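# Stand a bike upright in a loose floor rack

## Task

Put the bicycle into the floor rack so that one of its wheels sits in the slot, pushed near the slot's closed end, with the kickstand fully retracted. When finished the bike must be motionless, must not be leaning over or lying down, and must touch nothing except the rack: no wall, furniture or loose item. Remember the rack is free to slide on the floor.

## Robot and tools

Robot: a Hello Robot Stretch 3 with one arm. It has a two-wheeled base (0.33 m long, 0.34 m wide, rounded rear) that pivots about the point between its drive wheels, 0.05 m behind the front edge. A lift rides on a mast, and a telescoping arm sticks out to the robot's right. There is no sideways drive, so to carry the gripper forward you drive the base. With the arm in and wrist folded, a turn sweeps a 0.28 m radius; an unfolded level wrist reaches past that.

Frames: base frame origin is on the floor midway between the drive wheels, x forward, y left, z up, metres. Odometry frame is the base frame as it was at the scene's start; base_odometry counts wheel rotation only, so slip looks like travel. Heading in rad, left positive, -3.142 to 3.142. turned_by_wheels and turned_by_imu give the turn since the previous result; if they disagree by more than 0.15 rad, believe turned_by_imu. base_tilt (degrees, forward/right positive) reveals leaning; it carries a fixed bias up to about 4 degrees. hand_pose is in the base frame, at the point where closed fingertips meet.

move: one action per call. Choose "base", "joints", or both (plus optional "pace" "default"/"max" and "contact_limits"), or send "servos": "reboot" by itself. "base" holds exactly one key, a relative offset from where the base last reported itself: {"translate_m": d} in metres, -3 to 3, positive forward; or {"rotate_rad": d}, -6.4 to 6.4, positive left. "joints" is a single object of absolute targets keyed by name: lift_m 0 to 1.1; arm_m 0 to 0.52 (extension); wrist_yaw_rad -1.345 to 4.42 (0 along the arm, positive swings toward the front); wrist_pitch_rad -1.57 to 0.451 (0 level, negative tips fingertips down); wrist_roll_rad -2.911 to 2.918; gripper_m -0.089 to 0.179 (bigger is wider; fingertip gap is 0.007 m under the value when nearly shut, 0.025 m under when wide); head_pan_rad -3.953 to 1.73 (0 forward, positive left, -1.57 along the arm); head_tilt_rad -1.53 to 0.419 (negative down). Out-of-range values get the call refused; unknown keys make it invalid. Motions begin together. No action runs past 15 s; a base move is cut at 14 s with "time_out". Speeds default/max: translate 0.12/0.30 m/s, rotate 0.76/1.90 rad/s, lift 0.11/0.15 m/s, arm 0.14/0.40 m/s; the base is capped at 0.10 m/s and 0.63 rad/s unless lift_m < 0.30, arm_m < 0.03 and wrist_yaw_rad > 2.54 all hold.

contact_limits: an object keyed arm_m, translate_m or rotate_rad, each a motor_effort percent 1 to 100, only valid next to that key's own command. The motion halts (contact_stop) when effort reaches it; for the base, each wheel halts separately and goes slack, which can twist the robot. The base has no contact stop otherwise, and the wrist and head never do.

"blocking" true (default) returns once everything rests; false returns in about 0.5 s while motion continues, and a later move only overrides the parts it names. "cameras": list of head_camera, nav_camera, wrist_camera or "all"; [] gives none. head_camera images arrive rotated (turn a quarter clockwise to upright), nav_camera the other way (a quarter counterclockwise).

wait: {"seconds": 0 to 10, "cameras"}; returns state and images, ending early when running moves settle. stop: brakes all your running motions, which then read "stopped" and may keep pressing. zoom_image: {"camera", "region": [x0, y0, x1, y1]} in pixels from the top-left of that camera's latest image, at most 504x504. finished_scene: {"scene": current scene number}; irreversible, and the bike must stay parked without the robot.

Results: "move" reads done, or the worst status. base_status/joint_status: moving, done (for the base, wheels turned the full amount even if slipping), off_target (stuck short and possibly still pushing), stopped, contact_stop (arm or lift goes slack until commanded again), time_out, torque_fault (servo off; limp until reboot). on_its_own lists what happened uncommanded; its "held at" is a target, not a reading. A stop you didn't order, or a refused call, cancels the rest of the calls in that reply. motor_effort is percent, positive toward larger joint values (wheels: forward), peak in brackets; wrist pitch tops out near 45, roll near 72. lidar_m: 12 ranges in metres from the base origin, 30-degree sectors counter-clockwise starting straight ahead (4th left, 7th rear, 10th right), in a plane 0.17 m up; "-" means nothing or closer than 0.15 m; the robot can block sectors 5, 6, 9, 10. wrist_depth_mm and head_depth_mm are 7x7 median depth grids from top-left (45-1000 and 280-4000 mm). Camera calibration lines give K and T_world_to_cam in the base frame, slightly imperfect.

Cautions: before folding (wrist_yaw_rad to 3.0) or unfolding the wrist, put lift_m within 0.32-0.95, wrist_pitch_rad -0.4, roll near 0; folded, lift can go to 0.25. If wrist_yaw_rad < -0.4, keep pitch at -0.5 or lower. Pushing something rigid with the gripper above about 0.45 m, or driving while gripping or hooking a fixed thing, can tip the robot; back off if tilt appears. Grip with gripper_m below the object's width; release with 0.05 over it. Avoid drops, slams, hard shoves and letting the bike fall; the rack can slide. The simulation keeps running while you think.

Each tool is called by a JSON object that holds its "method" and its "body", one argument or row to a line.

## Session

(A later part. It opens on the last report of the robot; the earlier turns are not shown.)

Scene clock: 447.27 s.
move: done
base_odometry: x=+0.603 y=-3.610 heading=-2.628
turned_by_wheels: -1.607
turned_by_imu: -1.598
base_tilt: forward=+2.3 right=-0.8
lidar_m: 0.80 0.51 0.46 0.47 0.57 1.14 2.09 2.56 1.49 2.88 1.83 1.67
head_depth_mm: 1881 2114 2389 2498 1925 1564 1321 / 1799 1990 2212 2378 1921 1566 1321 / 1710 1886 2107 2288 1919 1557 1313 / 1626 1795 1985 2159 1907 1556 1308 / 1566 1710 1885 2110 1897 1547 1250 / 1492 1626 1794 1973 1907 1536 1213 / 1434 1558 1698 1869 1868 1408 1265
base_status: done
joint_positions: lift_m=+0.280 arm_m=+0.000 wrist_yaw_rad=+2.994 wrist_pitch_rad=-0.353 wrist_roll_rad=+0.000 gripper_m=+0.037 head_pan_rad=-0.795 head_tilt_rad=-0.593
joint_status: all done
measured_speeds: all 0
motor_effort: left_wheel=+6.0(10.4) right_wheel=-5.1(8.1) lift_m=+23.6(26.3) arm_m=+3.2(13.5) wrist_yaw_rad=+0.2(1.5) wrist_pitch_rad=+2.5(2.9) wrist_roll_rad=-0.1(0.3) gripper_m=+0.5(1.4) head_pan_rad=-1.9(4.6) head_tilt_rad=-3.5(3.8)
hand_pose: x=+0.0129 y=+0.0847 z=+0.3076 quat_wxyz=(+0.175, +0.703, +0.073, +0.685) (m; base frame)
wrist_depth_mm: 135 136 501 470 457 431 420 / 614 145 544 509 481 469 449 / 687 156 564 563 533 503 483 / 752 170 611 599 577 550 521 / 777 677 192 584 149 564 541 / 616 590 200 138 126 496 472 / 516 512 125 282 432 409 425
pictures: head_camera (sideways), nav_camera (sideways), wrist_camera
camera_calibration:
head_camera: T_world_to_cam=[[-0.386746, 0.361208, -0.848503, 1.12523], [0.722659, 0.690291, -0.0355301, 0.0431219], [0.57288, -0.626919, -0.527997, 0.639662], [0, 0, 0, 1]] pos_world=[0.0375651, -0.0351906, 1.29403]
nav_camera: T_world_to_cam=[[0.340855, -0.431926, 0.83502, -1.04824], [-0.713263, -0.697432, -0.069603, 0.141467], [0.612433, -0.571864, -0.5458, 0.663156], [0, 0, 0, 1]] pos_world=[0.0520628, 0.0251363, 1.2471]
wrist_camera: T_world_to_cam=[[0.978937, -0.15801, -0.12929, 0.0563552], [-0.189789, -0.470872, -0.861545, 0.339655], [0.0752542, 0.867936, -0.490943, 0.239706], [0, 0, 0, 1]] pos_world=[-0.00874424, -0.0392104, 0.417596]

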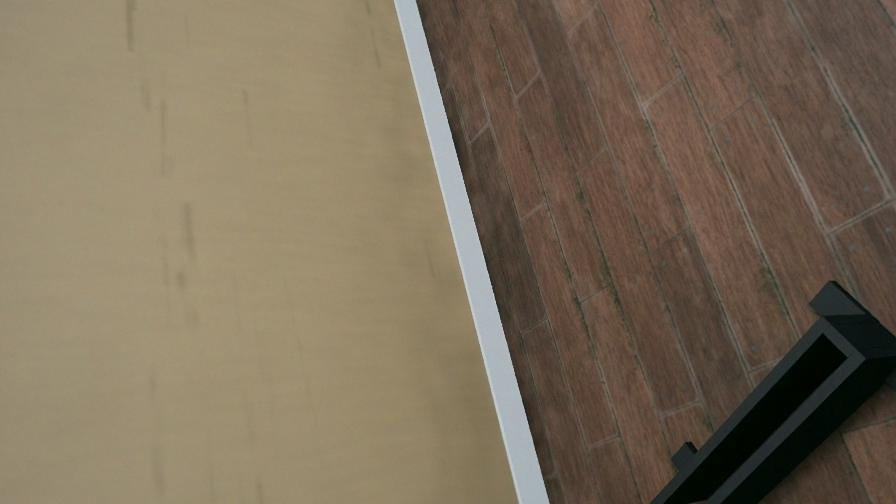

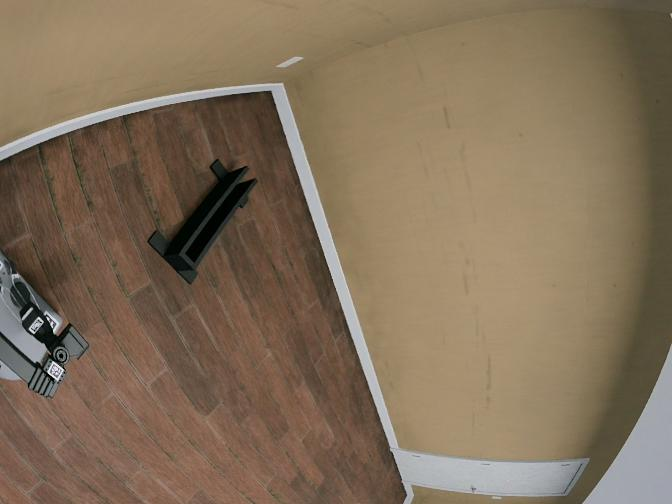

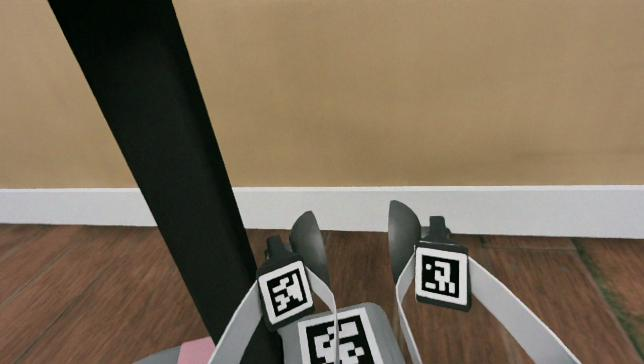

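{"method": "move", "body": {
  "joints": {"lift_m": 0.5, "wrist_pitch_rad": -0.4, "head_pan_rad": -1.5, "gripper_m": 0.15},
  "base": {"translate_m": 0.56},
  "cameras": []
}}

{"method": "move", "body": {
  "joints": {"wrist_yaw_rad": 0.0},
  "cameras": []
}}

{"method": "move", "body": {
  "joints": {"wrist_pitch_rad": -1.55, "wrist_roll_rad": 1.57, "arm_m": 0.29}
}}

Scene clock: 462.07 s.
move: done
base_odometry: x=+0.115 y=-3.885 heading=-2.628
turned_by_wheels: +0.000
turned_by_imu: +0.000
base_tilt: forward=+2.3 right=-0.8
lidar_m: 0.46 0.29 0.27 0.27 0.33 0.65 2.61 1.84 1.82 1.96 1.26 1.15
head_depth_mm: 3889 - 3589 2495 1924 1563 1320 / 3956 - 3594 2501 1894 1570 1322 / 3203 3751 3482 2482 1912 1569 1314 / 2583 2896 3104 2472 1891 1562 1314 / 2110 2331 2531 2461 1896 1545 1311 / 1812 1946 2116 2241 1891 1534 1306 / 1575 1672 1811 1911 1884 1534 1297
base_status: done
joint_positions: lift_m=+0.500 arm_m=+0.000 wrist_yaw_rad=+2.994 wrist_pitch_rad=-0.412 wrist_roll_rad=+0.000 gripper_m=+0.150 head_pan_rad=-1.494 head_tilt_rad=-0.593
joint_status: all done
measured_speeds: all 0
motor_effort: left_wheel=+4.8(10.5) right_wheel=+1.3(6.4) lift_m=+28.7(30.5) arm_m=-17.2(19.2) wrist_yaw_rad=+0.5(1.6) wrist_pitch_rad=+2.3(3.7) wrist_roll_rad=+0.0(0.3) gripper_m=+0.4(81.2) head_pan_rad=-2.7(3.5) head_tilt_rad=-2.6(4.0)
hand_pose: x=+0.0119 y=+0.0777 z=+0.5140 quat_wxyz=(+0.196, +0.701, +0.093, +0.680) (m; base frame)
wrist_depth_mm: 138 138 306 291 276 267 257 / 385 145 329 317 301 289 275 / 421 159 361 352 333 315 299 / 485 180 381 386 365 342 323 / 545 510 205 439 405 370 125 / 652 129 221 488 467 434 112 / 732 118 259 551 519 485 456
pictures: none
No camera images: "cameras" was empty.

Scene clock: 464.57 s.
move: done
base_odometry: x=+0.115 y=-3.885 heading=-2.628
turned_by_wheels: +0.000
turned_by_imu: -0.001
base_tilt: forward=+2.3 right=-0.8
lidar_m: 0.45 0.29 0.27 0.27 0.33 0.65 2.61 1.83 1.82 1.96 1.26 1.15
head_depth_mm: 3939 - 3524 2488 1934 1581 1319 / 3991 - 3501 2492 1927 1560 1320 / 3193 3681 3487 2470 1915 1556 1319 / 2587 2904 3070 2457 1894 1556 1307 / 2124 2332 2561 2421 1893 1553 1316 / 1796 1951 2122 2240 1878 1538 1307 / 1570 1677 1787 1926 1862 1530 1297
base_status: not commanded
joint_positions: lift_m=+0.500 arm_m=+0.000 wrist_yaw_rad=+0.002 wrist_pitch_rad=-0.412 wrist_roll_rad=+0.000 gripper_m=+0.150 head_pan_rad=-1.494 head_tilt_rad=-0.593
joint_status: all done
measured_speeds: all 0
motor_effort: left_wheel=+4.6(4.9) right_wheel=+1.5(2.2) lift_m=+27.6(28.5) arm_m=-16.8(17.5) wrist_yaw_rad=-2.1(4.0) wrist_pitch_rad=+2.1(2.6) wrist_roll_rad=+0.2(0.3) gripper_m=+0.8(1.4) head_pan_rad=-2.2(2.9) head_tilt_rad=-3.6(3.9)
hand_pose: x=-0.0211 y=-0.3701 z=+0.5140 quat_wxyz=(+0.693, +0.145, -0.692, -0.144) (m; base frame)
wrist_depth_mm: 969 - - - - - - / 937 - - - - - - / 969 - - - - - - / 982 - - - - - 939 / 995 - 957 926 860 775 125 / 897 130 773 776 768 703 112 / 774 118 712 672 652 623 617
pictures: none
No camera images: "cameras" was empty.

Scene clock: 467.93 s.
move: done
base_odometry: x=+0.115 y=-3.885 heading=-2.628
turned_by_wheels: +0.000
turned_by_imu: -0.001
base_tilt: forward=+2.3 right=-0.8
lidar_m: 0.45 0.29 0.27 0.27 0.33 0.65 2.62 1.84 1.82 1.97 1.27 1.15
head_depth_mm: 3899 - 3580 2515 1934 1578 1325 / - - 3480 2497 1920 1575 632 / 3234 3718 3480 2485 1911 1553 638 / 2590 2900 3121 2479 1884 1553 677 / 2116 2300 2574 2439 1891 1541 1310 / 1809 1971 2108 2230 1874 1527 1297 / 1573 1668 1790 1912 1868 1532 1299
base_status: not commanded
joint_positions: lift_m=+0.500 arm_m=+0.290 wrist_yaw_rad=+0.000 wrist_pitch_rad=-1.541 wrist_roll_rad=+1.566 gripper_m=+0.150 head_pan_rad=-1.495 head_tilt_rad=-0.593
joint_status: all done
measured_speeds: all 0
motor_effort: left_wheel=+4.5(4.9) right_wheel=+1.7(2.2) lift_m=+26.7(27.9) arm_m=+18.9(20.5) wrist_yaw_rad=-0.1(1.9) wrist_pitch_rad=-2.2(3.2) wrist_roll_rad=+1.3(4.6) gripper_m=+0.3(1.5) head_pan_rad=-2.2(3.2) head_tilt_rad=-3.4(3.8)
hand_pose: x=-0.0215 y=-0.4183 z=+0.3819 quat_wxyz=(+0.002, +0.002, -0.717, -0.697) (m; base frame)
wrist_depth_mm: 526 509 512 504 505 489 342 / 538 527 526 524 503 505 354 / 555 546 531 524 520 523 362 / 572 550 554 534 536 529 369 / 579 576 559 555 552 543 125 / 598 130 583 578 566 570 112 / 622 118 598 593 570 581 568
pictures: head_camera (sideways), nav_camera (sideways), wrist_camera
camera_calibration:
head_camera: T_world_to_cam=[[-0.0630608, 0.52542, -0.848503, 1.12325], [0.997423, 0.0623328, -0.0355301, 0.0414458], [0.0342213, -0.848556, -0.527997, 0.642947], [0, 0, 0, 1]] pos_world=[0.00749165, -0.0471857, 1.29403]
nav_camera: T_world_to_cam=[[-0.0175987, -0.549939, 0.83502, -1.04605], [-0.994838, -0.0738482, -0.069603, 0.143185], [0.0999421, -0.831934, -0.5458, 0.666282], [0, 0, 0, 1]] pos_world=[0.0574467, -0.0103889, 1.2471]
wrist_camera: T_world_to_cam=[[0.121393, 0.990625, -0.0626567, 0.456744], [0.979766, -0.109464, 0.16756, -0.0563482], [0.159131, -0.0817295, -0.983869, 0.50808], [0, 0, 0, 1]] pos_world=[-0.0810886, -0.417105, 0.537944]

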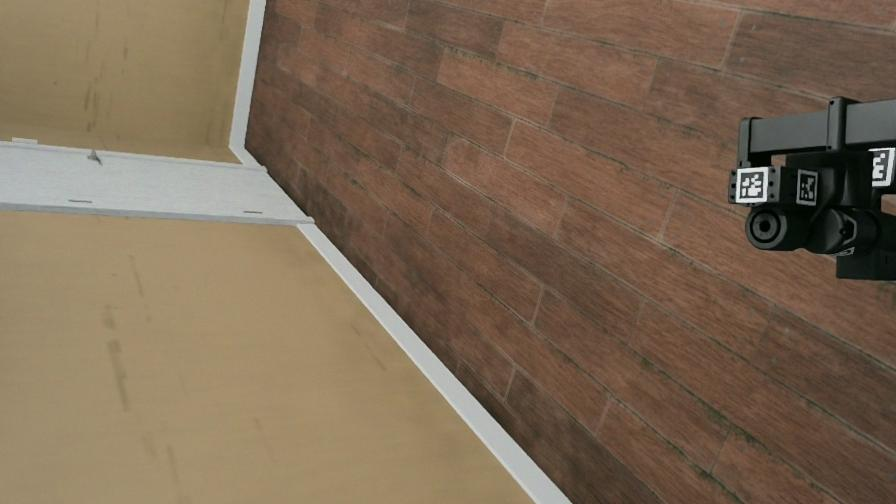

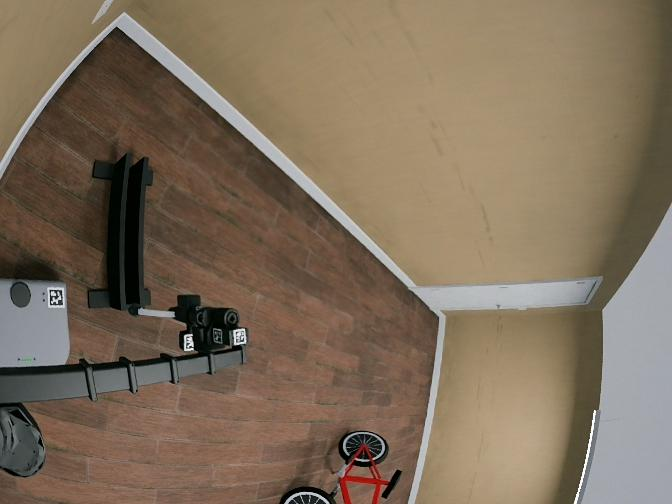

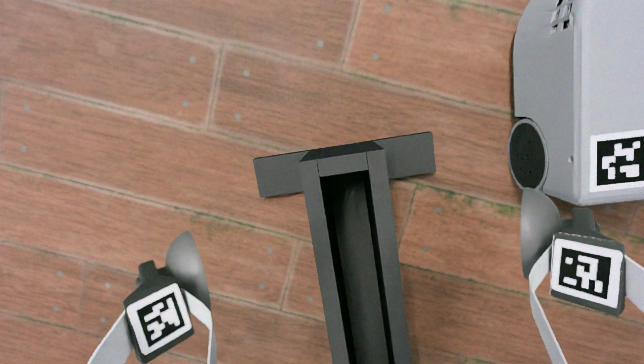

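{"method": "move", "body": {
  "base": {"translate_m": 0.08},
  "joints": {"gripper_m": 0.179, "lift_m": 0.36, "arm_m": 0.293},
  "cameras": ["wrist_camera"]
}}

Scene clock: 485.33 s.
move: done
base_odometry: x=+0.045 y=-3.925 heading=-2.628
turned_by_wheels: +0.000
turned_by_imu: -0.001
base_tilt: forward=+2.3 right=-0.8
lidar_m: 0.41 0.26 0.24 0.24 0.29 0.59 2.69 1.87 1.88 1.84 1.18 1.08
head_depth_mm: 3869 - 3562 2494 1941 1564 1322 / 3991 - 3581 2499 1918 1555 1323 / 3100 3475 3473 2489 1910 1565 729 / 2398 2717 2944 2488 1905 1555 1311 / 1995 2156 2353 2353 1905 1540 1311 / 1680 1825 1937 2163 1901 1546 1295 / 1457 1564 1668 1802 1824 1539 1291
base_status: done
joint_positions: lift_m=+0.360 arm_m=+0.293 wrist_yaw_rad=+0.000 wrist_pitch_rad=-1.541 wrist_roll_rad=+1.566 gripper_m=+0.179 head_pan_rad=-1.495 head_tilt_rad=-0.593
joint_status: all done
measured_speeds: all 0
motor_effort: left_wheel=+4.5(9.6) right_wheel=+1.3(7.2) lift_m=+23.0(24.9) arm_m=+17.5(21.0) wrist_yaw_rad=+0.2(1.3) wrist_pitch_rad=-2.2(2.2) wrist_roll_rad=+1.3(1.6) gripper_m=-0.1(80.9) head_pan_rad=-1.7(2.8) head_tilt_rad=-2.9(3.9)
hand_pose: x=-0.0215 y=-0.4212 z=+0.2419 quat_wxyz=(+0.002, +0.002, -0.717, -0.697) (m; base frame)
wrist_depth_mm: 388 388 378 375 366 365 327 / 393 390 382 233 352 375 332 / 405 401 386 382 362 384 342 / 411 412 408 361 387 391 330 / 417 425 422 399 403 405 128 / 439 141 438 416 414 410 114 / 453 122 439 427 419 424 419
pictures: wrist_camera
camera_calibration:
wrist_camera: T_world_to_cam=[[0.121393, 0.990641, -0.0623977, 0.450824], [0.979766, -0.109508, 0.167532, -0.0332233], [0.159131, -0.0814722, -0.98389, 0.370217], [0, 0, 0, 1]] pos_world=[-0.0810886, -0.420081, 0.397949]

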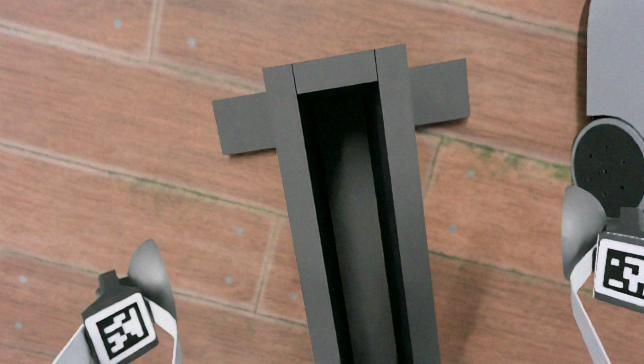

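{"method": "move", "body": {
  "joints": {"lift_m": 0.2},
  "cameras": ["wrist_camera"]
}}

{"method": "move", "body": {
  "joints": {"gripper_m": 0.02},
  "cameras": ["wrist_camera", "nav_camera"]
}}

Scene clock: 493.80 s.
move: done
base_odometry: x=+0.045 y=-3.925 heading=-2.628
turned_by_wheels: +0.000
turned_by_imu: -0.001
base_tilt: forward=+2.3 right=-0.8
lidar_m: 0.41 0.26 0.24 0.24 0.29 0.59 2.68 1.88 1.88 1.84 1.18 1.07
head_depth_mm: 3913 - 3518 2499 1938 1563 1324 / 3963 - 3566 2477 1924 1560 1316 / 3037 3447 3501 2470 1901 1549 1312 / 2419 2689 2912 2481 1901 1549 1314 / 1995 2175 2398 2378 1898 1546 1305 / 1689 1819 1962 2126 1898 1545 1298 / 1471 1579 1668 1789 1815 1529 1294
base_status: not commanded
joint_positions: lift_m=+0.200 arm_m=+0.293 wrist_yaw_rad=+0.000 wrist_pitch_rad=-1.541 wrist_roll_rad=+1.566 gripper_m=+0.179 head_pan_rad=-1.495 head_tilt_rad=-0.593
joint_status: all done
measured_speeds: all 0
motor_effort: left_wheel=+4.6(4.8) right_wheel=+1.3(1.9) lift_m=+22.8(24.5) arm_m=+12.9(15.3) wrist_yaw_rad=+0.1(1.4) wrist_pitch_rad=-1.6(2.3) wrist_roll_rad=+1.3(1.5) gripper_m=+0.8(1.6) head_pan_rad=-2.0(2.8) head_tilt_rad=-3.0(3.9)
hand_pose: x=-0.0215 y=-0.4212 z=+0.0819 quat_wxyz=(+0.002, +0.002, -0.717, -0.697) (m; base frame)
wrist_depth_mm: 234 75 74 74 85 72 215 / 238 76 91 168 148 73 219 / 246 79 82 232 143 75 226 / 249 81 81 240 159 77 231 / 259 - 94 243 182 79 114 / 266 129 85 211 209 82 111 / 273 119 88 197 249 84 250
pictures: wrist_camera
camera_calibration:
wrist_camera: T_world_to_cam=[[0.121393, 0.990647, -0.0623143, 0.440814], [0.979766, -0.109522, 0.167522, -0.00642134], [0.159131, -0.0813895, -0.983897, 0.212833], [0, 0, 0, 1]] pos_world=[-0.0810886, -0.420072, 0.23795]

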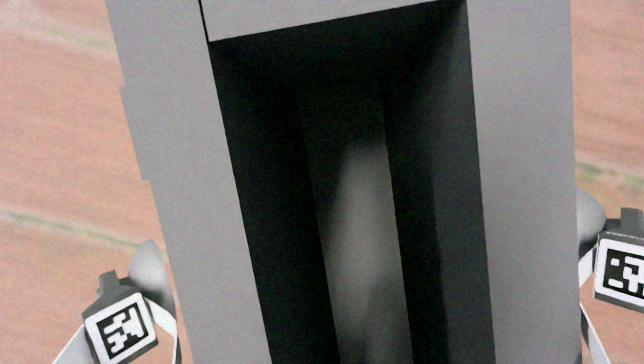

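Scene clock: 496.13 s.
move: done
base_odometry: x=+0.045 y=-3.925 heading=-2.628
turned_by_wheels: +0.000
turned_by_imu: -0.001
base_tilt: forward=+2.3 right=-0.8
lidar_m: 0.41 0.26 0.24 0.24 0.29 0.59 2.69 1.88 1.88 1.84 1.18 1.07
head_depth_mm: - - 3571 2537 1929 1578 1323 / - - 3533 2481 1915 1571 1314 / 3047 3484 3442 2478 1920 1561 1316 / 2432 2683 2907 2459 1894 1547 1302 / 1985 2190 2373 2357 1897 1546 1306 / 1704 1820 1960 2139 1884 1546 1299 / 1465 1574 1677 1792 1826 1537 1290
base_status: not commanded
joint_positions: lift_m=+0.200 arm_m=+0.293 wrist_yaw_rad=+0.000 wrist_pitch_rad=-1.548 wrist_roll_rad=+1.566 gripper_m=+0.023 head_pan_rad=-1.495 head_tilt_rad=-0.593
joint_status: all done
measured_speeds: all 0
motor_effort: left_wheel=+4.5(4.9) right_wheel=+1.4(1.9) lift_m=+26.9(26.9) arm_m=+11.4(13.3) wrist_yaw_rad=-0.4(1.4) wrist_pitch_rad=+0.2(2.1) wrist_roll_rad=+1.3(1.6) gripper_m=-54.6(99.9) head_pan_rad=-2.1(3.0) head_tilt_rad=-2.8(3.9)
hand_pose: x=-0.0215 y=-0.4194 z=+0.0820 quat_wxyz=(+0.002, +0.002, -0.715, -0.699) (m; base frame)
wrist_depth_mm: - 75 74 74 85 72 217 / 238 77 93 170 137 73 222 / 245 79 86 231 138 76 226 / 247 81 81 238 144 78 232 / 256 - 96 240 170 79 116 / 264 120 85 227 196 83 110 / 271 117 88 199 222 85 252
pictures: nav_camera (sideways), wrist_camera
camera_calibration:
nav_camera: T_world_to_cam=[[-0.0175987, -0.549939, 0.83502, -1.04605], [-0.994838, -0.0738483, -0.069603, 0.143185], [0.0999422, -0.831934, -0.5458, 0.666282], [0, 0, 0, 1]] pos_world=[0.0574467, -0.0103889, 1.2471]
wrist_camera: T_world_to_cam=[[0.121387, 0.991058, -0.0554052, 0.438653], [0.979767, -0.110681, 0.166754, -0.0066679], [0.159131, -0.0745259, -0.984441, 0.216018], [0, 0, 0, 1]] pos_world=[-0.0810887, -0.41937, 0.238072]

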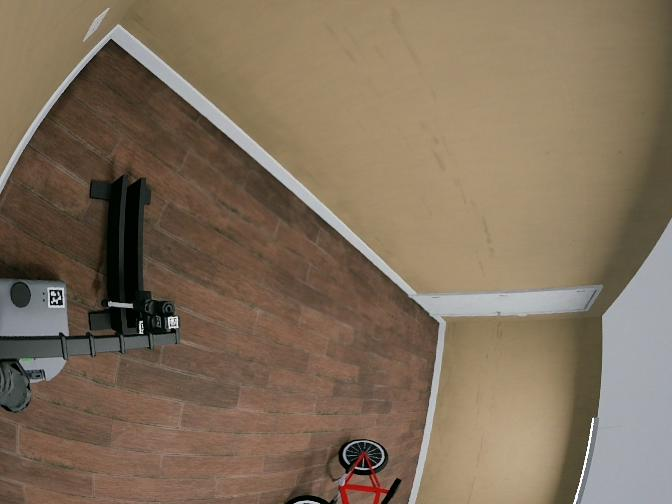

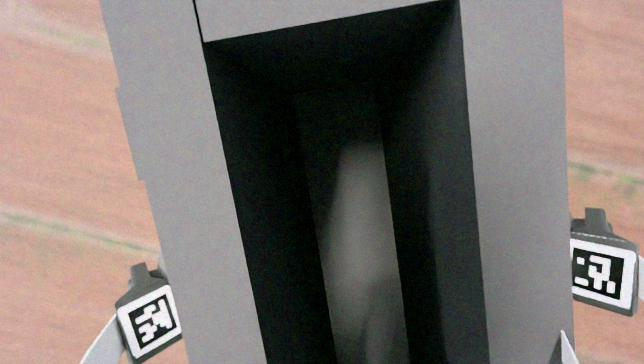

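{"method": "move", "body": {
  "joints": {"lift_m": 0.215},
  "cameras": ["wrist_camera"]
}}

{"method": "move", "body": {
  "base": {"translate_m": -0.05},
  "cameras": ["wrist_camera", "nav_camera"]
}}

Scene clock: 499.37 s.
move: done
base_odometry: x=+0.045 y=-3.925 heading=-2.628
turned_by_wheels: +0.000
turned_by_imu: -0.001
base_tilt: forward=+2.3 right=-0.8
lidar_m: 0.41 0.26 0.24 0.24 0.29 0.59 2.69 1.88 0.38 0.37 0.38 1.07
head_depth_mm: 3878 - 3588 2499 1930 1564 1325 / 3967 - 3514 2473 1934 1577 1309 / 2987 3438 3480 2469 1920 1563 1322 / 2440 2681 2952 2451 1909 1550 1322 / 1999 2158 2407 2386 1899 1547 1317 / 1682 1830 1964 2145 1891 1530 1303 / 1474 1572 1670 1799 1801 1540 1297
base_status: not commanded
joint_positions: lift_m=+0.215 arm_m=+0.293 wrist_yaw_rad=+0.000 wrist_pitch_rad=-1.546 wrist_roll_rad=+1.566 gripper_m=+0.029 head_pan_rad=-1.495 head_tilt_rad=-0.593
joint_status: all done
measured_speeds: all 0
on_its_own: gripper_m is held at +0.028, not at your +0.020, by its stall guard, which is not easing now
motor_effort: left_wheel=+4.4(4.8) right_wheel=+0.5(2.0) lift_m=+33.3(34.9) arm_m=+8.7(9.4) wrist_yaw_rad=-0.2(1.2) wrist_pitch_rad=-0.7(1.2) wrist_roll_rad=+1.3(1.5) gripper_m=-19.6(20.6) head_pan_rad=-2.8(2.8) head_tilt_rad=-3.1(3.6)
hand_pose: x=-0.0215 y=-0.4199 z=+0.0969 quat_wxyz=(+0.002, +0.002, -0.715, -0.699) (m; base frame)
wrist_depth_mm: - 72 72 72 86 70 231 / 251 74 93 189 142 72 234 / 261 77 87 230 136 74 241 / 263 79 80 236 143 76 249 / 275 - 96 246 165 79 116 / 281 117 85 236 195 82 110 / 291 117 88 205 222 85 268
pictures: wrist_camera
camera_calibration:
wrist_camera: T_world_to_cam=[[0.121396, 0.990946, -0.0573416, 0.440121], [0.979766, -0.110365, 0.16697, -0.00910723], [0.15913, -0.0764509, -0.984293, 0.22989], [0, 0, 0, 1]] pos_world=[-0.0810885, -0.419566, 0.253037]

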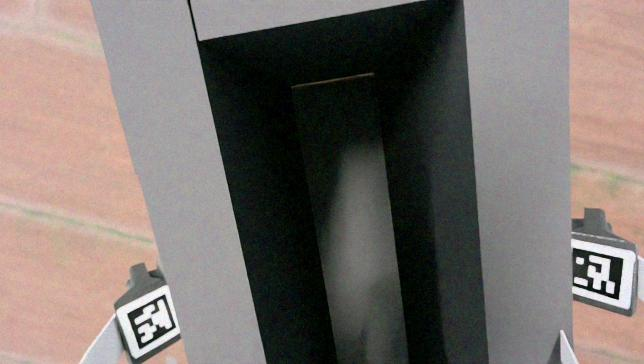

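Scene clock: 500.93 s.
move: done
base_odometry: x=+0.089 y=-3.900 heading=-2.628
turned_by_wheels: +0.000
turned_by_imu: +0.000
base_tilt: forward=+2.3 right=-0.7
lidar_m: 0.44 0.28 0.25 0.26 0.32 0.63 2.64 1.85 0.38 0.37 0.38 1.12
head_depth_mm: 3930 - 3544 2491 1935 1573 1319 / - - 3512 2499 1914 1572 1319 / 3133 3621 3456 2508 1909 1569 1318 / 2519 2782 3061 2446 1898 1544 1313 / 2073 2252 2493 2447 1909 1544 1292 / 1750 1905 2065 2173 1893 1543 1298 / 1539 1625 1755 1877 1867 1527 1294
base_status: done
joint_positions: lift_m=+0.215 arm_m=+0.293 wrist_yaw_rad=+0.000 wrist_pitch_rad=-1.546 wrist_roll_rad=+1.566 gripper_m=+0.029 head_pan_rad=-1.495 head_tilt_rad=-0.593
joint_status: not commanded
measured_speeds: all 0
on_its_own: gripper_m is held at +0.028, not at your +0.020, by its stall guard, which is not easing now
motor_effort: left_wheel=+1.5(2.6) right_wheel=-5.4(10.8) lift_m=+33.0(33.7) arm_m=+7.8(8.8) wrist_yaw_rad=-0.1(1.3) wrist_pitch_rad=-0.8(1.5) wrist_roll_rad=+1.3(1.5) gripper_m=-20.0(20.8) head_pan_rad=-2.3(2.9) head_tilt_rad=-3.5(3.7)
hand_pose: x=-0.0215 y=-0.4199 z=+0.0970 quat_wxyz=(+0.002, +0.002, -0.715, -0.699) (m; base frame)
wrist_depth_mm: - 72 72 72 86 70 228 / 249 74 93 191 142 72 236 / 260 77 86 228 137 74 239 / 266 79 80 238 143 77 245 / 274 - 96 243 165 79 116 / 280 117 85 235 195 82 110 / 287 117 87 205 221 85 265
pictures: nav_camera (sideways), wrist_camera
camera_calibration:
nav_camera: T_world_to_cam=[[-0.0175987, -0.549939, 0.83502, -1.04605], [-0.994838, -0.0738483, -0.069603, 0.143185], [0.0999422, -0.831934, -0.5458, 0.666282], [0, 0, 0, 1]] pos_world=[0.0574467, -0.0103889, 1.2471]
wrist_camera: T_world_to_cam=[[0.121416, 0.990944, -0.0573471, 0.440123], [0.979763, -0.110384, 0.166971, -0.00911634], [0.159129, -0.0764596, -0.984293, 0.229891], [0, 0, 0, 1]] pos_world=[-0.0810885, -0.419566, 0.253041]

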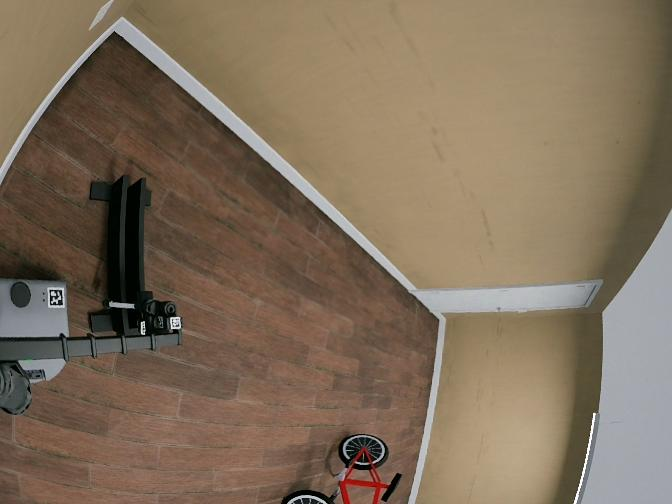

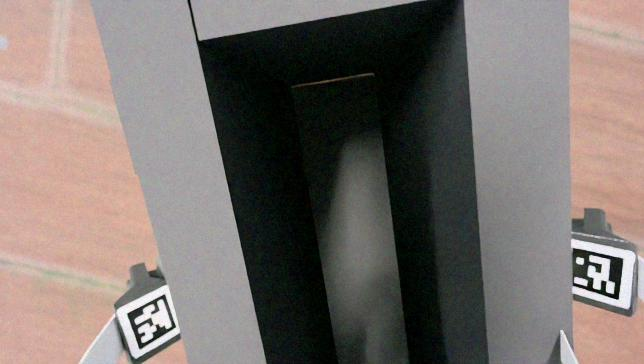

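{"method": "move", "body": {
  "base": {"translate_m": -0.7},
  "cameras": ["wrist_camera", "nav_camera"]
}}

Scene clock: 536.73 s.
move: done
base_odometry: x=+0.699 y=-3.556 heading=-2.628
turned_by_wheels: +0.000
turned_by_imu: -0.002
base_tilt: forward=+2.3 right=-0.8
lidar_m: 0.86 0.55 0.50 0.51 0.62 1.25 1.99 2.44 0.38 0.37 0.38 1.77
head_depth_mm: 3748 - 3595 2130 1919 1567 1321 / 3820 - 3476 2407 1931 1565 1312 / - - 3462 2503 1911 1561 1307 / - - 3497 2453 1910 1554 1309 / 3338 3598 3393 2448 1870 1543 1309 / 2801 3039 3163 2438 1889 1542 1297 / 2485 2635 2785 2397 1883 1533 1299
base_status: done
joint_positions: lift_m=+0.215 arm_m=+0.293 wrist_yaw_rad=+0.000 wrist_pitch_rad=-1.546 wrist_roll_rad=+1.566 gripper_m=+0.029 head_pan_rad=-1.495 head_tilt_rad=-0.593
joint_status: not commanded
measured_speeds: all 0
on_its_own: gripper_m is held at +0.028, not at your +0.020, by its stall guard, which is not easing now
motor_effort: left_wheel=+2.1(2.8) right_wheel=-5.2(11.1) lift_m=+29.8(32.4) arm_m=-2.1(4.9) wrist_yaw_rad=-0.8(1.5) wrist_pitch_rad=-0.5(1.5) wrist_roll_rad=+1.3(1.5) gripper_m=-18.5(20.9) head_pan_rad=-2.1(3.1) head_tilt_rad=-2.6(3.9)
hand_pose: x=-0.0215 y=-0.4199 z=+0.0970 quat_wxyz=(+0.002, +0.001, -0.715, -0.699) (m; base frame)
wrist_depth_mm: - 72 72 72 86 70 229 / 249 74 93 192 143 72 236 / 259 77 86 232 138 74 240 / 266 79 80 236 143 76 249 / 272 - 96 242 165 79 116 / 281 117 85 239 194 83 110 / 287 117 87 207 220 85 270
pictures: nav_camera (sideways), wrist_camera
camera_calibration:
nav_camera: T_world_to_cam=[[-0.0175987, -0.549939, 0.83502, -1.04605], [-0.994838, -0.0738482, -0.069603, 0.143185], [0.0999421, -0.831934, -0.5458, 0.666282], [0, 0, 0, 1]] pos_world=[0.0574467, -0.0103889, 1.2471]
wrist_camera: T_world_to_cam=[[0.121583, 0.990923, -0.057352, 0.440119], [0.979744, -0.110548, 0.166976, -0.00918612], [0.15912, -0.0764917, -0.984292, 0.229877], [0, 0, 0, 1]] pos_world=[-0.0810891, -0.419556, 0.253041]

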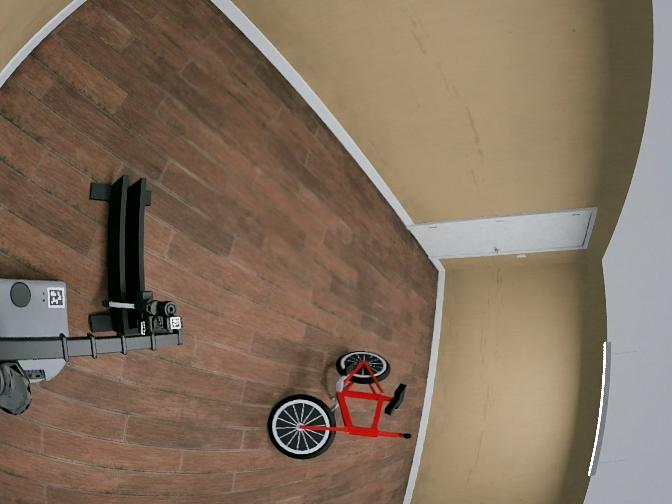

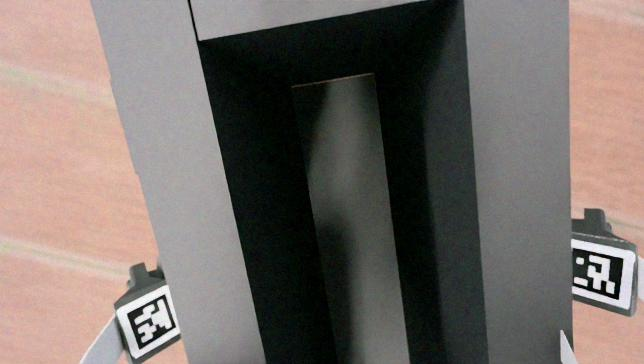

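{"method": "move", "body": {
  "base": {"translate_m": -0.74},
  "joints": {"head_pan_rad": -1.9},
  "cameras": ["head_camera", "nav_camera"]
}}

Scene clock: 548.73 s.
move: done
base_odometry: x=+1.343 y=-3.192 heading=-2.628
turned_by_wheels: +0.000
turned_by_imu: -0.002
base_tilt: forward=+2.3 right=-0.7
lidar_m: 1.31 0.84 0.77 0.77 0.95 1.29 1.30 1.59 0.38 0.37 0.38 2.46
head_depth_mm: 3575 3905 3565 2495 1941 1561 1323 / 3574 3921 3497 2480 1937 1569 1330 / 3529 3883 3471 2469 1910 1560 1313 / 3563 3906 3497 2466 1913 1560 1307 / 3587 3924 3393 2438 1881 1543 1305 / 3595 3896 3370 2418 1542 1542 1299 / 3525 3976 3391 2311 1561 1530 1298
base_status: done
joint_positions: lift_m=+0.215 arm_m=+0.293 wrist_yaw_rad=+0.000 wrist_pitch_rad=-1.546 wrist_roll_rad=+1.566 gripper_m=+0.029 head_pan_rad=-1.894 head_tilt_rad=-0.593
joint_status: all done
measured_speeds: all 0
on_its_own: gripper_m is held at +0.028, not at your +0.020, by its stall guard, which is not easing now
motor_effort: left_wheel=+1.9(2.6) right_wheel=-5.2(10.4) lift_m=+27.6(29.0) arm_m=-11.6(12.0) wrist_yaw_rad=-0.1(1.6) wrist_pitch_rad=-0.9(1.6) wrist_roll_rad=+1.3(1.4) gripper_m=-20.1(21.0) head_pan_rad=-2.6(3.2) head_tilt_rad=-2.6(3.9)
hand_pose: x=-0.0215 y=-0.4199 z=+0.0969 quat_wxyz=(+0.002, +0.001, -0.715, -0.699) (m; base frame)
wrist_depth_mm: - 72 72 72 86 70 229 / 251 74 93 189 142 72 237 / 259 77 86 231 137 74 240 / 267 79 80 236 143 77 243 / 274 - 96 243 166 79 115 / 279 117 85 237 194 83 110 / 289 118 87 207 221 85 269
pictures: head_camera (sideways), nav_camera (sideways)
camera_calibration:
head_camera: T_world_to_cam=[[0.146417, 0.508532, -0.848503, 1.12197], [0.943031, -0.330802, -0.0355301, 0.0417776], [-0.298754, -0.794962, -0.527997, 0.644979], [0, 0, 0, 1]] pos_world=[-0.0109838, -0.0440065, 1.29403]
nav_camera: T_world_to_cam=[[-0.230259, -0.499723, 0.83502, -1.04476], [-0.945132, 0.319188, -0.069603, 0.142881], [-0.231746, -0.80523, -0.5458, 0.668305], [0, 0, 0, 1]] pos_world=[0.0493541, -0.0295549, 1.2471]

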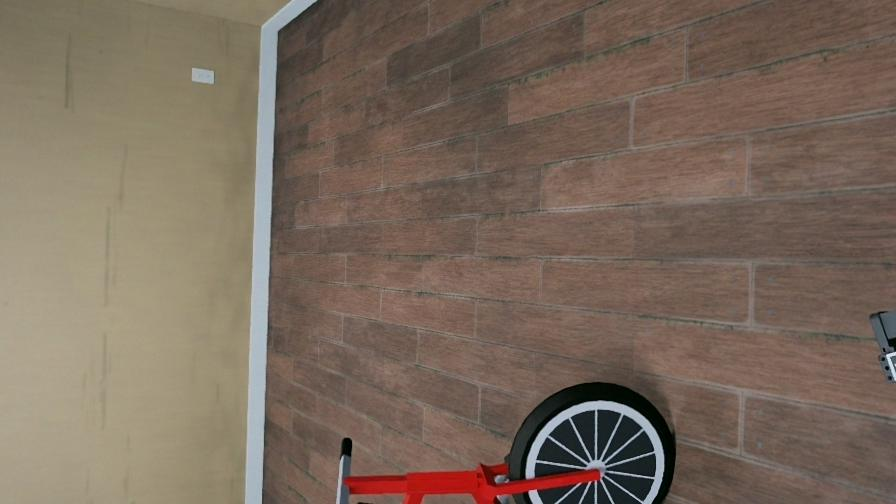

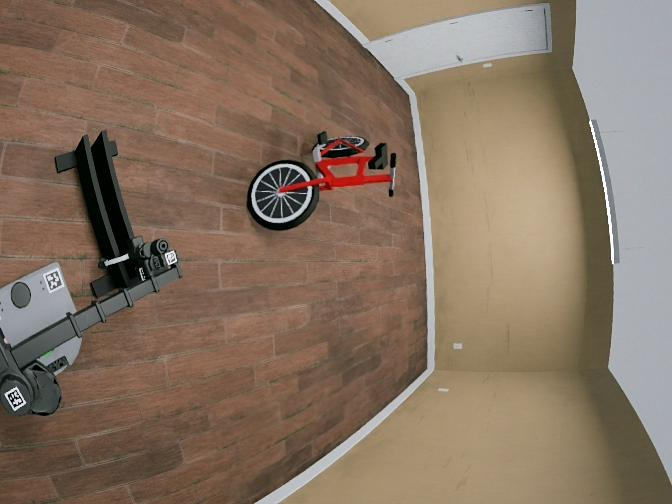

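{"method": "move", "body": {
  "base": {"rotate_rad": -0.6},
  "joints": {"head_pan_rad": -1.3},
  "cameras": ["head_camera", "nav_camera", "wrist_camera"]
}}

Scene clock: 554.63 s.
move: done
base_odometry: x=+1.343 y=-3.192 heading=+3.056
turned_by_wheels: -0.600
turned_by_imu: -0.595
base_tilt: forward=+2.3 right=-0.8
lidar_m: 2.46 1.47 0.87 0.77 0.77 0.91 1.29 1.29 0.38 0.37 0.37 2.80
head_depth_mm: 3664 3898 3515 2488 1929 1572 1320 / 3604 3900 3543 2469 1920 1562 1327 / 3533 3924 3514 2496 1900 1567 1304 / 3595 3861 3417 2450 1911 1557 1315 / 3581 3896 3467 2463 1887 1547 1304 / 3528 3896 3435 2416 1777 1544 1298 / 3534 3841 3421 2219 1534 1537 1298
base_status: done
joint_positions: lift_m=+0.215 arm_m=+0.293 wrist_yaw_rad=+0.006 wrist_pitch_rad=-1.546 wrist_roll_rad=+1.557 gripper_m=+0.029 head_pan_rad=-1.306 head_tilt_rad=-0.593
joint_status: all done
measured_speeds: all 0
on_its_own: gripper_m is held at +0.028, not at your +0.020, by its stall guard, which is not easing now
motor_effort: left_wheel=+6.9(13.3) right_wheel=-6.4(13.2) lift_m=+27.9(28.2) arm_m=-1.1(14.8) wrist_yaw_rad=-5.2(6.2) wrist_pitch_rad=-0.6(1.3) wrist_roll_rad=+4.2(4.5) gripper_m=-19.8(20.5) head_pan_rad=+3.0(5.2) head_tilt_rad=-3.4(4.0)
hand_pose: x=-0.0216 y=-0.4199 z=+0.0969 quat_wxyz=(+0.007, +0.007, -0.715, -0.699) (m; base frame)
wrist_depth_mm: - 73 72 72 86 70 231 / 251 74 94 189 142 72 236 / 258 77 87 232 137 74 243 / 265 79 80 234 142 76 248 / 273 - 97 242 165 78 115 / 282 117 85 234 197 82 110 / 287 117 87 196 234 85 269
pictures: head_camera (sideways), nav_camera (sideways), wrist_camera
camera_calibration:
head_camera: T_world_to_cam=[[-0.160685, 0.504206, -0.848503, 1.12385], [0.967934, 0.248679, -0.0355301, 0.0416257], [0.19309, -0.827004, -0.527997, 0.641978], [0, 0, 0, 1]] pos_world=[0.016335, -0.0460833, 1.29403]
nav_camera: T_world_to_cam=[[0.0860711, -0.543446, 0.83502, -1.04669], [-0.963231, -0.259503, -0.069603, 0.142992], [0.254516, -0.798326, -0.5458, 0.665339], [0, 0, 0, 1]] pos_world=[0.0584842, -0.000553622, 1.2471]
wrist_camera: T_world_to_cam=[[0.106639, 0.992641, -0.0573735, 0.44051], [0.981334, -0.0957863, 0.166756, -0.00282798], [0.160034, -0.0740854, -0.984327, 0.230927], [0, 0, 0, 1]] pos_world=[-0.0811567, -0.420431, 0.253053]

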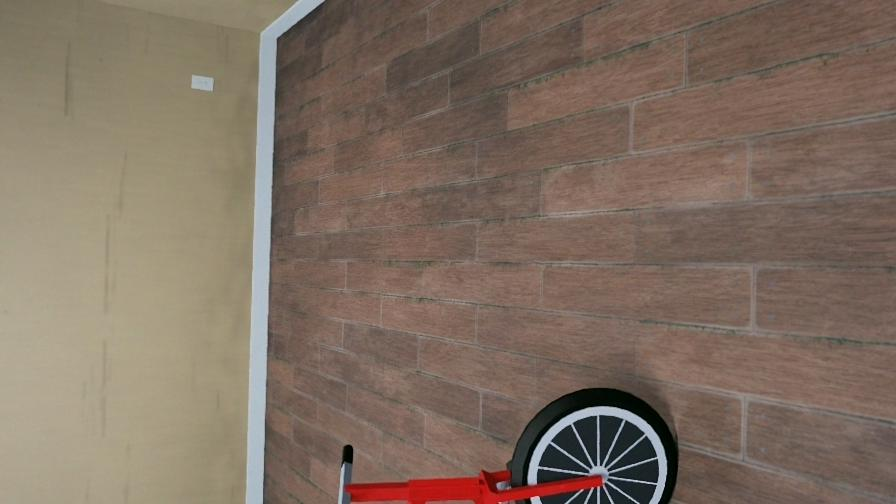

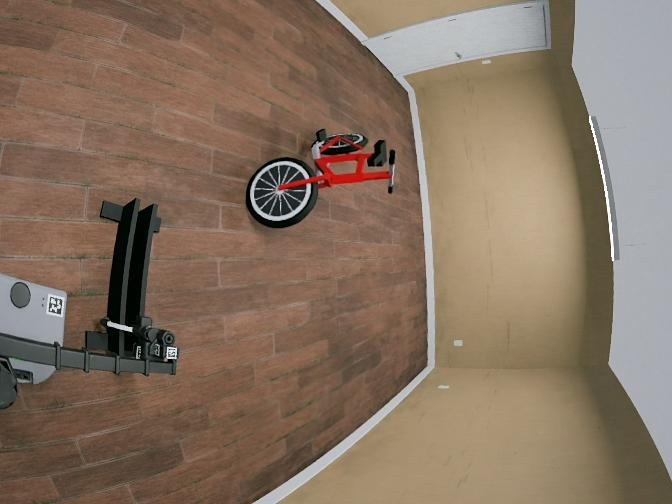

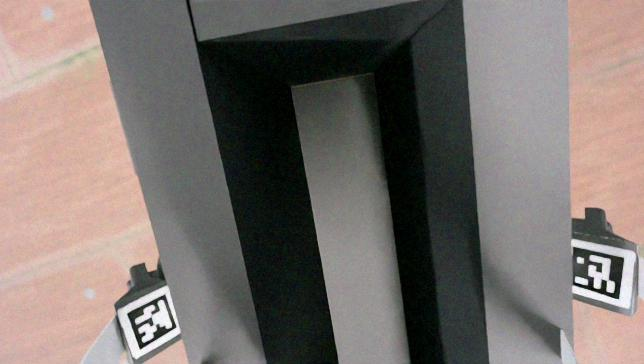

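{"method": "move", "body": {
  "joints": {"head_pan_rad": -1.55, "head_tilt_rad": -0.5},
  "cameras": ["head_camera", "nav_camera"]
}}

Scene clock: 559.27 s.
move: done
base_odometry: x=+1.343 y=-3.192 heading=+3.056
turned_by_wheels: +0.000
turned_by_imu: -0.001
base_tilt: forward=+2.3 right=-0.8
lidar_m: 2.46 1.47 0.87 0.77 0.77 0.91 1.29 1.29 0.38 0.37 0.37 2.80
head_depth_mm: 2269 2346 2422 2487 2146 1687 1399 / 2743 2882 2955 2790 2128 1685 1390 / 3563 3703 3800 2879 2148 1697 1394 / 3632 - - 2875 2109 1684 1386 / 3630 3866 - 2832 2105 1657 1378 / 3479 3732 - 2844 2083 1656 1368 / 3391 3626 3910 2817 2086 1660 1370
base_status: not commanded
joint_positions: lift_m=+0.215 arm_m=+0.293 wrist_yaw_rad=+0.006 wrist_pitch_rad=-1.546 wrist_roll_rad=+1.557 gripper_m=+0.029 head_pan_rad=-1.544 head_tilt_rad=-0.508
joint_status: all done
measured_speeds: all 0
on_its_own: gripper_m is held at +0.028, not at your +0.020, by its stall guard, which is not easing now
motor_effort: left_wheel=+6.9(7.0) right_wheel=-5.9(6.6) lift_m=+27.8(28.4) arm_m=+19.1(19.7) wrist_yaw_rad=-4.7(6.2) wrist_pitch_rad=-0.7(1.2) wrist_roll_rad=+4.4(4.5) gripper_m=-19.6(20.3) head_pan_rad=-2.2(2.9) head_tilt_rad=+3.4(6.2)
hand_pose: x=-0.0216 y=-0.4199 z=+0.0969 quat_wxyz=(+0.007, +0.007, -0.715, -0.699) (m; base frame)
wrist_depth_mm: - 72 72 72 86 70 228 / 252 74 94 191 141 72 235 / 260 77 87 230 136 74 243 / 266 79 80 236 143 76 246 / 275 - 96 243 165 79 115 / 280 118 85 236 197 83 110 / 291 117 88 197 234 85 270
pictures: head_camera (sideways), nav_camera (sideways)
camera_calibration:
head_camera: T_world_to_cam=[[-0.0348797, 0.453242, -0.890705, 1.17812], [0.999368, 0.00966283, -0.0342179, 0.0397296], [-0.00690225, -0.891335, -0.453292, 0.545996], [0, 0, 0, 1]] pos_world=[0.00515665, -0.0476918, 1.29821]
nav_camera: T_world_to_cam=[[-0.0468704, -0.474807, 0.878841, -1.10302], [-0.997121, -0.0302597, -0.0695268, 0.143107], [0.0596053, -0.87957, -0.472022, 0.570533], [0, 0, 0, 1]] pos_world=[0.0569893, -0.0175678, 1.24863]

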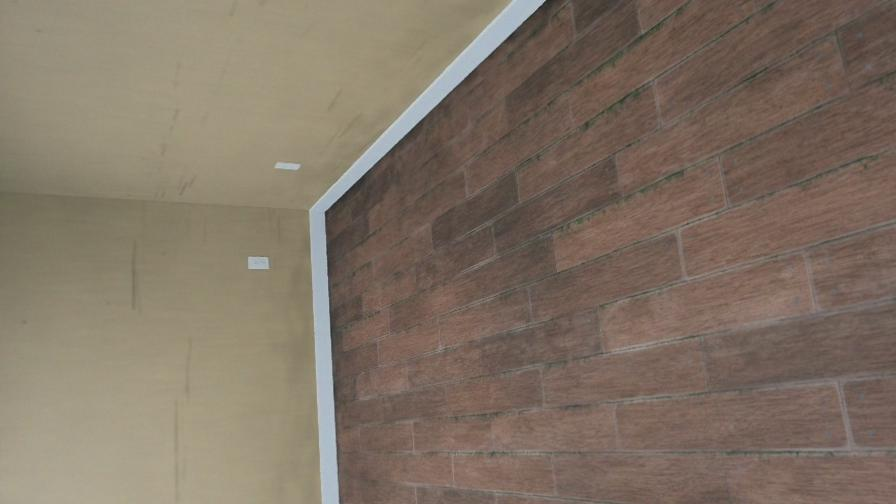

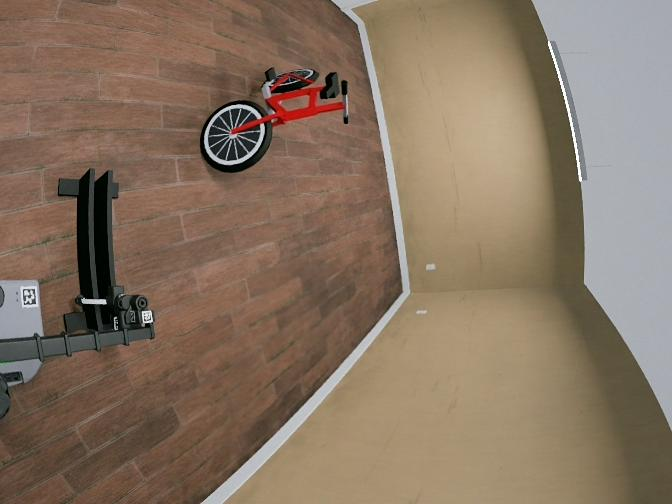

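{"method": "move", "body": {
  "joints": {"head_pan_rad": -0.9, "head_tilt_rad": -0.5},
  "cameras": ["head_camera"]
}}

Scene clock: 561.90 s.
move: done
base_odometry: x=+1.343 y=-3.192 heading=+3.056
turned_by_wheels: +0.000
turned_by_imu: -0.001
base_tilt: forward=+2.3 right=-0.7
lidar_m: 2.46 1.46 0.87 0.77 0.77 0.91 1.29 1.29 0.38 0.37 0.37 2.80
head_depth_mm: 3456 3733 3923 2917 2156 1700 1398 / 3553 3930 - 2943 2144 1691 1396 / 3703 - - 2869 2120 1582 1390 / 3840 - - 1907 1611 1574 1385 / 3971 - - 2705 2028 1646 1387 / 3973 - - 2802 2099 1659 1381 / 3386 3593 3772 2793 2078 1672 1374
base_status: not commanded
joint_positions: lift_m=+0.215 arm_m=+0.293 wrist_yaw_rad=+0.006 wrist_pitch_rad=-1.546 wrist_roll_rad=+1.557 gripper_m=+0.029 head_pan_rad=-0.906 head_tilt_rad=-0.507
joint_status: all done
measured_speeds: all 0
on_its_own: gripper_m is held at +0.028, not at your +0.020, by its stall guard, which is not easing now
motor_effort: left_wheel=+6.9(7.1) right_wheel=-6.5(6.8) lift_m=+28.0(28.4) arm_m=+19.3(19.6) wrist_yaw_rad=-4.4(6.1) wrist_pitch_rad=-0.4(1.2) wrist_roll_rad=+4.3(4.5) gripper_m=-20.0(20.9) head_pan_rad=+3.1(4.3) head_tilt_rad=+3.0(6.1)
hand_pose: x=-0.0216 y=-0.4199 z=+0.0969 quat_wxyz=(+0.007, +0.007, -0.715, -0.699) (m; base frame)
wrist_depth_mm: - 72 72 72 86 70 230 / 250 75 94 190 140 72 234 / 261 77 87 231 136 74 239 / 266 79 80 237 143 77 250 / 273 - 97 242 165 79 115 / 279 117 85 233 195 83 110 / 290 117 88 198 233 85 269
pictures: head_camera (sideways)
camera_calibration:
head_camera: T_world_to_cam=[[-0.298091, 0.34297, -0.890794, 1.17984], [0.796619, 0.603513, -0.0342146, 0.0409621], [0.525871, -0.719822, -0.453118, 0.542519], [0, 0, 0, 1]] pos_world=[0.0337739, -0.0388539, 1.29822]

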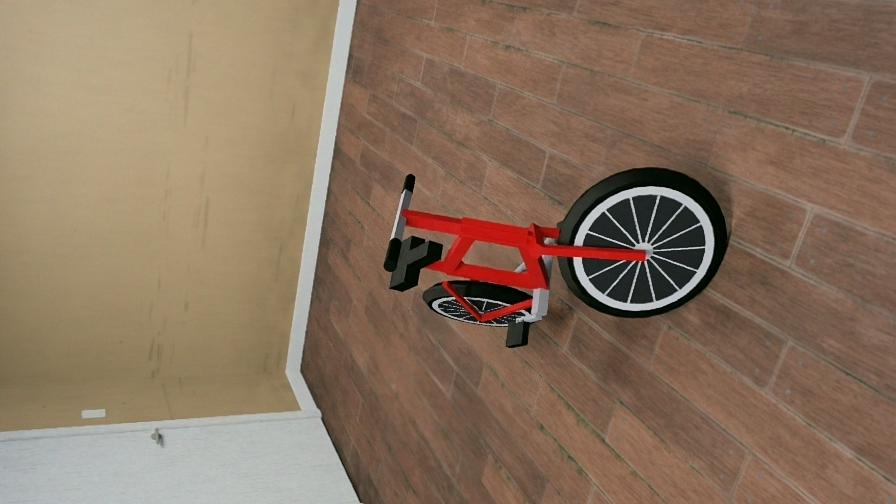

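{"method": "zoom_image", "body": {
  "camera": "head_camera",
  "region": [360, 150, 760, 370]
}}

Scaled by 1.260 from the camera's 896x504 image, which has a finer 1280x720 frame.

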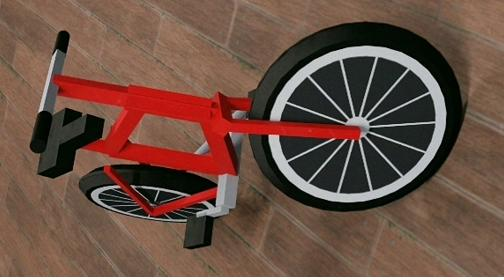

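{"method": "move", "body": {
  "base": {"rotate_rad": -1.408},
  "joints": {"head_pan_rad": 0.7, "head_tilt_rad": -0.4},
  "cameras": ["head_camera", "nav_camera", "wrist_camera"]
}}

Scene clock: 672.20 s.
move: done
base_odometry: x=+1.343 y=-3.192 heading=+1.648
turned_by_wheels: -1.408
turned_by_imu: -1.396
base_tilt: forward=+2.3 right=-0.8
lidar_m: 3.95 1.17 2.60 2.45 1.17 0.81 0.77 0.78 0.38 0.37 0.37 1.72
head_depth_mm: 3622 3863 - 3669 2484 1885 1504 / 3858 3979 - 3572 2281 1500 1456 / - - - 3622 2085 1591 1508 / 3988 - - 3653 2457 1852 1500 / 3479 3703 3933 3484 2430 1845 1493 / 3098 3259 3429 3503 2423 1845 1484 / 2857 2970 3131 3196 2403 1840 1479
base_status: done
joint_positions: lift_m=+0.215 arm_m=+0.293 wrist_yaw_rad=+0.006 wrist_pitch_rad=-1.546 wrist_roll_rad=+1.556 gripper_m=+0.029 head_pan_rad=+0.694 head_tilt_rad=-0.409
joint_status: all done
measured_speeds: all 0
on_its_own: gripper_m is held at +0.028, not at your +0.020, by its stall guard, which is not easing now
motor_effort: left_wheel=+6.6(12.4) right_wheel=-6.2(12.8) lift_m=+28.3(28.8) arm_m=+18.0(19.5) wrist_yaw_rad=-4.5(6.3) wrist_pitch_rad=-0.9(1.4) wrist_roll_rad=+4.4(4.6) gripper_m=-19.4(20.9) head_pan_rad=+2.1(4.3) head_tilt_rad=+3.9(6.0)
hand_pose: x=-0.0216 y=-0.4199 z=+0.0969 quat_wxyz=(+0.007, +0.007, -0.715, -0.699) (m; base frame)
wrist_depth_mm: - 72 72 72 86 70 229 / 251 74 94 190 141 72 236 / 258 77 87 230 137 74 238 / 265 79 80 236 143 77 247 / 274 - 96 243 165 79 115 / 280 117 85 237 195 83 110 / 290 118 87 198 235 85 265
pictures: head_camera (sideways), nav_camera (sideways), wrist_camera
camera_calibration:
head_camera: T_world_to_cam=[[-0.264854, -0.250328, -0.931229, 1.2324], [-0.624024, 0.780733, -0.0323916, 0.047259], [0.73515, 0.572531, -0.362991, 0.42396], [0, 0, 0, 1]] pos_world=[0.0442223, 0.0288772, 1.30307]
nav_camera: T_world_to_cam=[[0.333246, 0.200192, 0.921341, -1.16079], [0.646608, -0.759713, -0.0688031, 0.132147], [0.686181, 0.618675, -0.382618, 0.450372], [0, 0, 0, 1]] pos_world=[-0.00765642, 0.0541403, 1.25089]
wrist_camera: T_world_to_cam=[[0.106535, 0.992652, -0.0573738, 0.440536], [0.981345, -0.095683, 0.166755, -0.00278605], [0.16004, -0.0740686, -0.984328, 0.230933], [0, 0, 0, 1]] pos_world=[-0.0811568, -0.420461, 0.253054]

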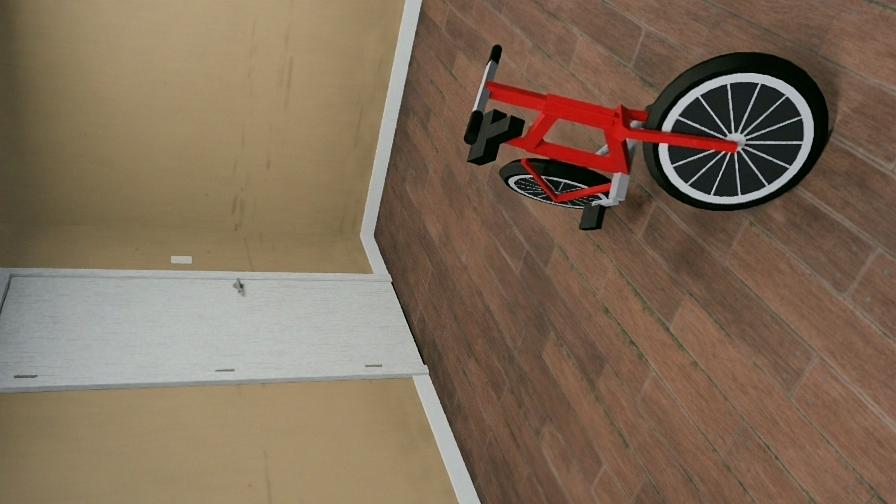

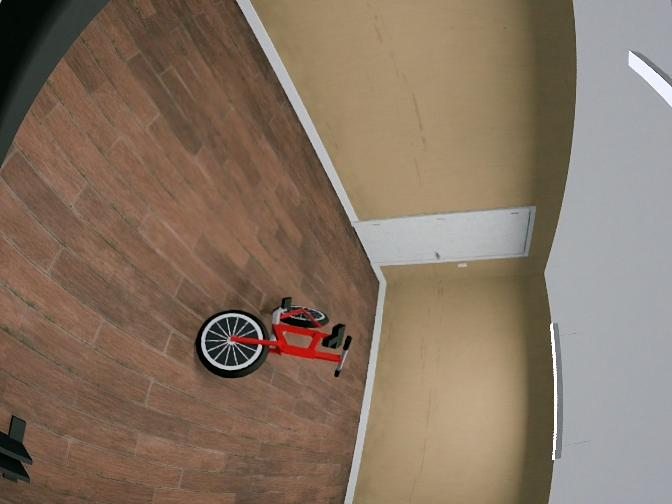

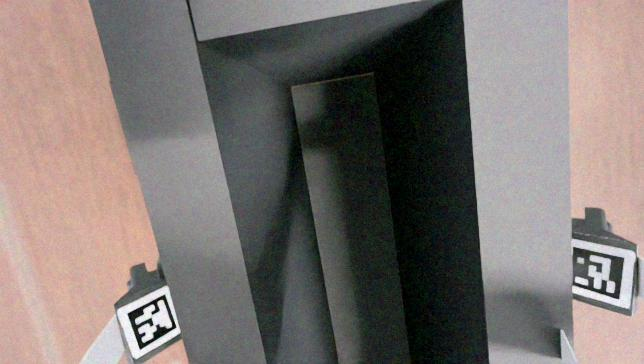

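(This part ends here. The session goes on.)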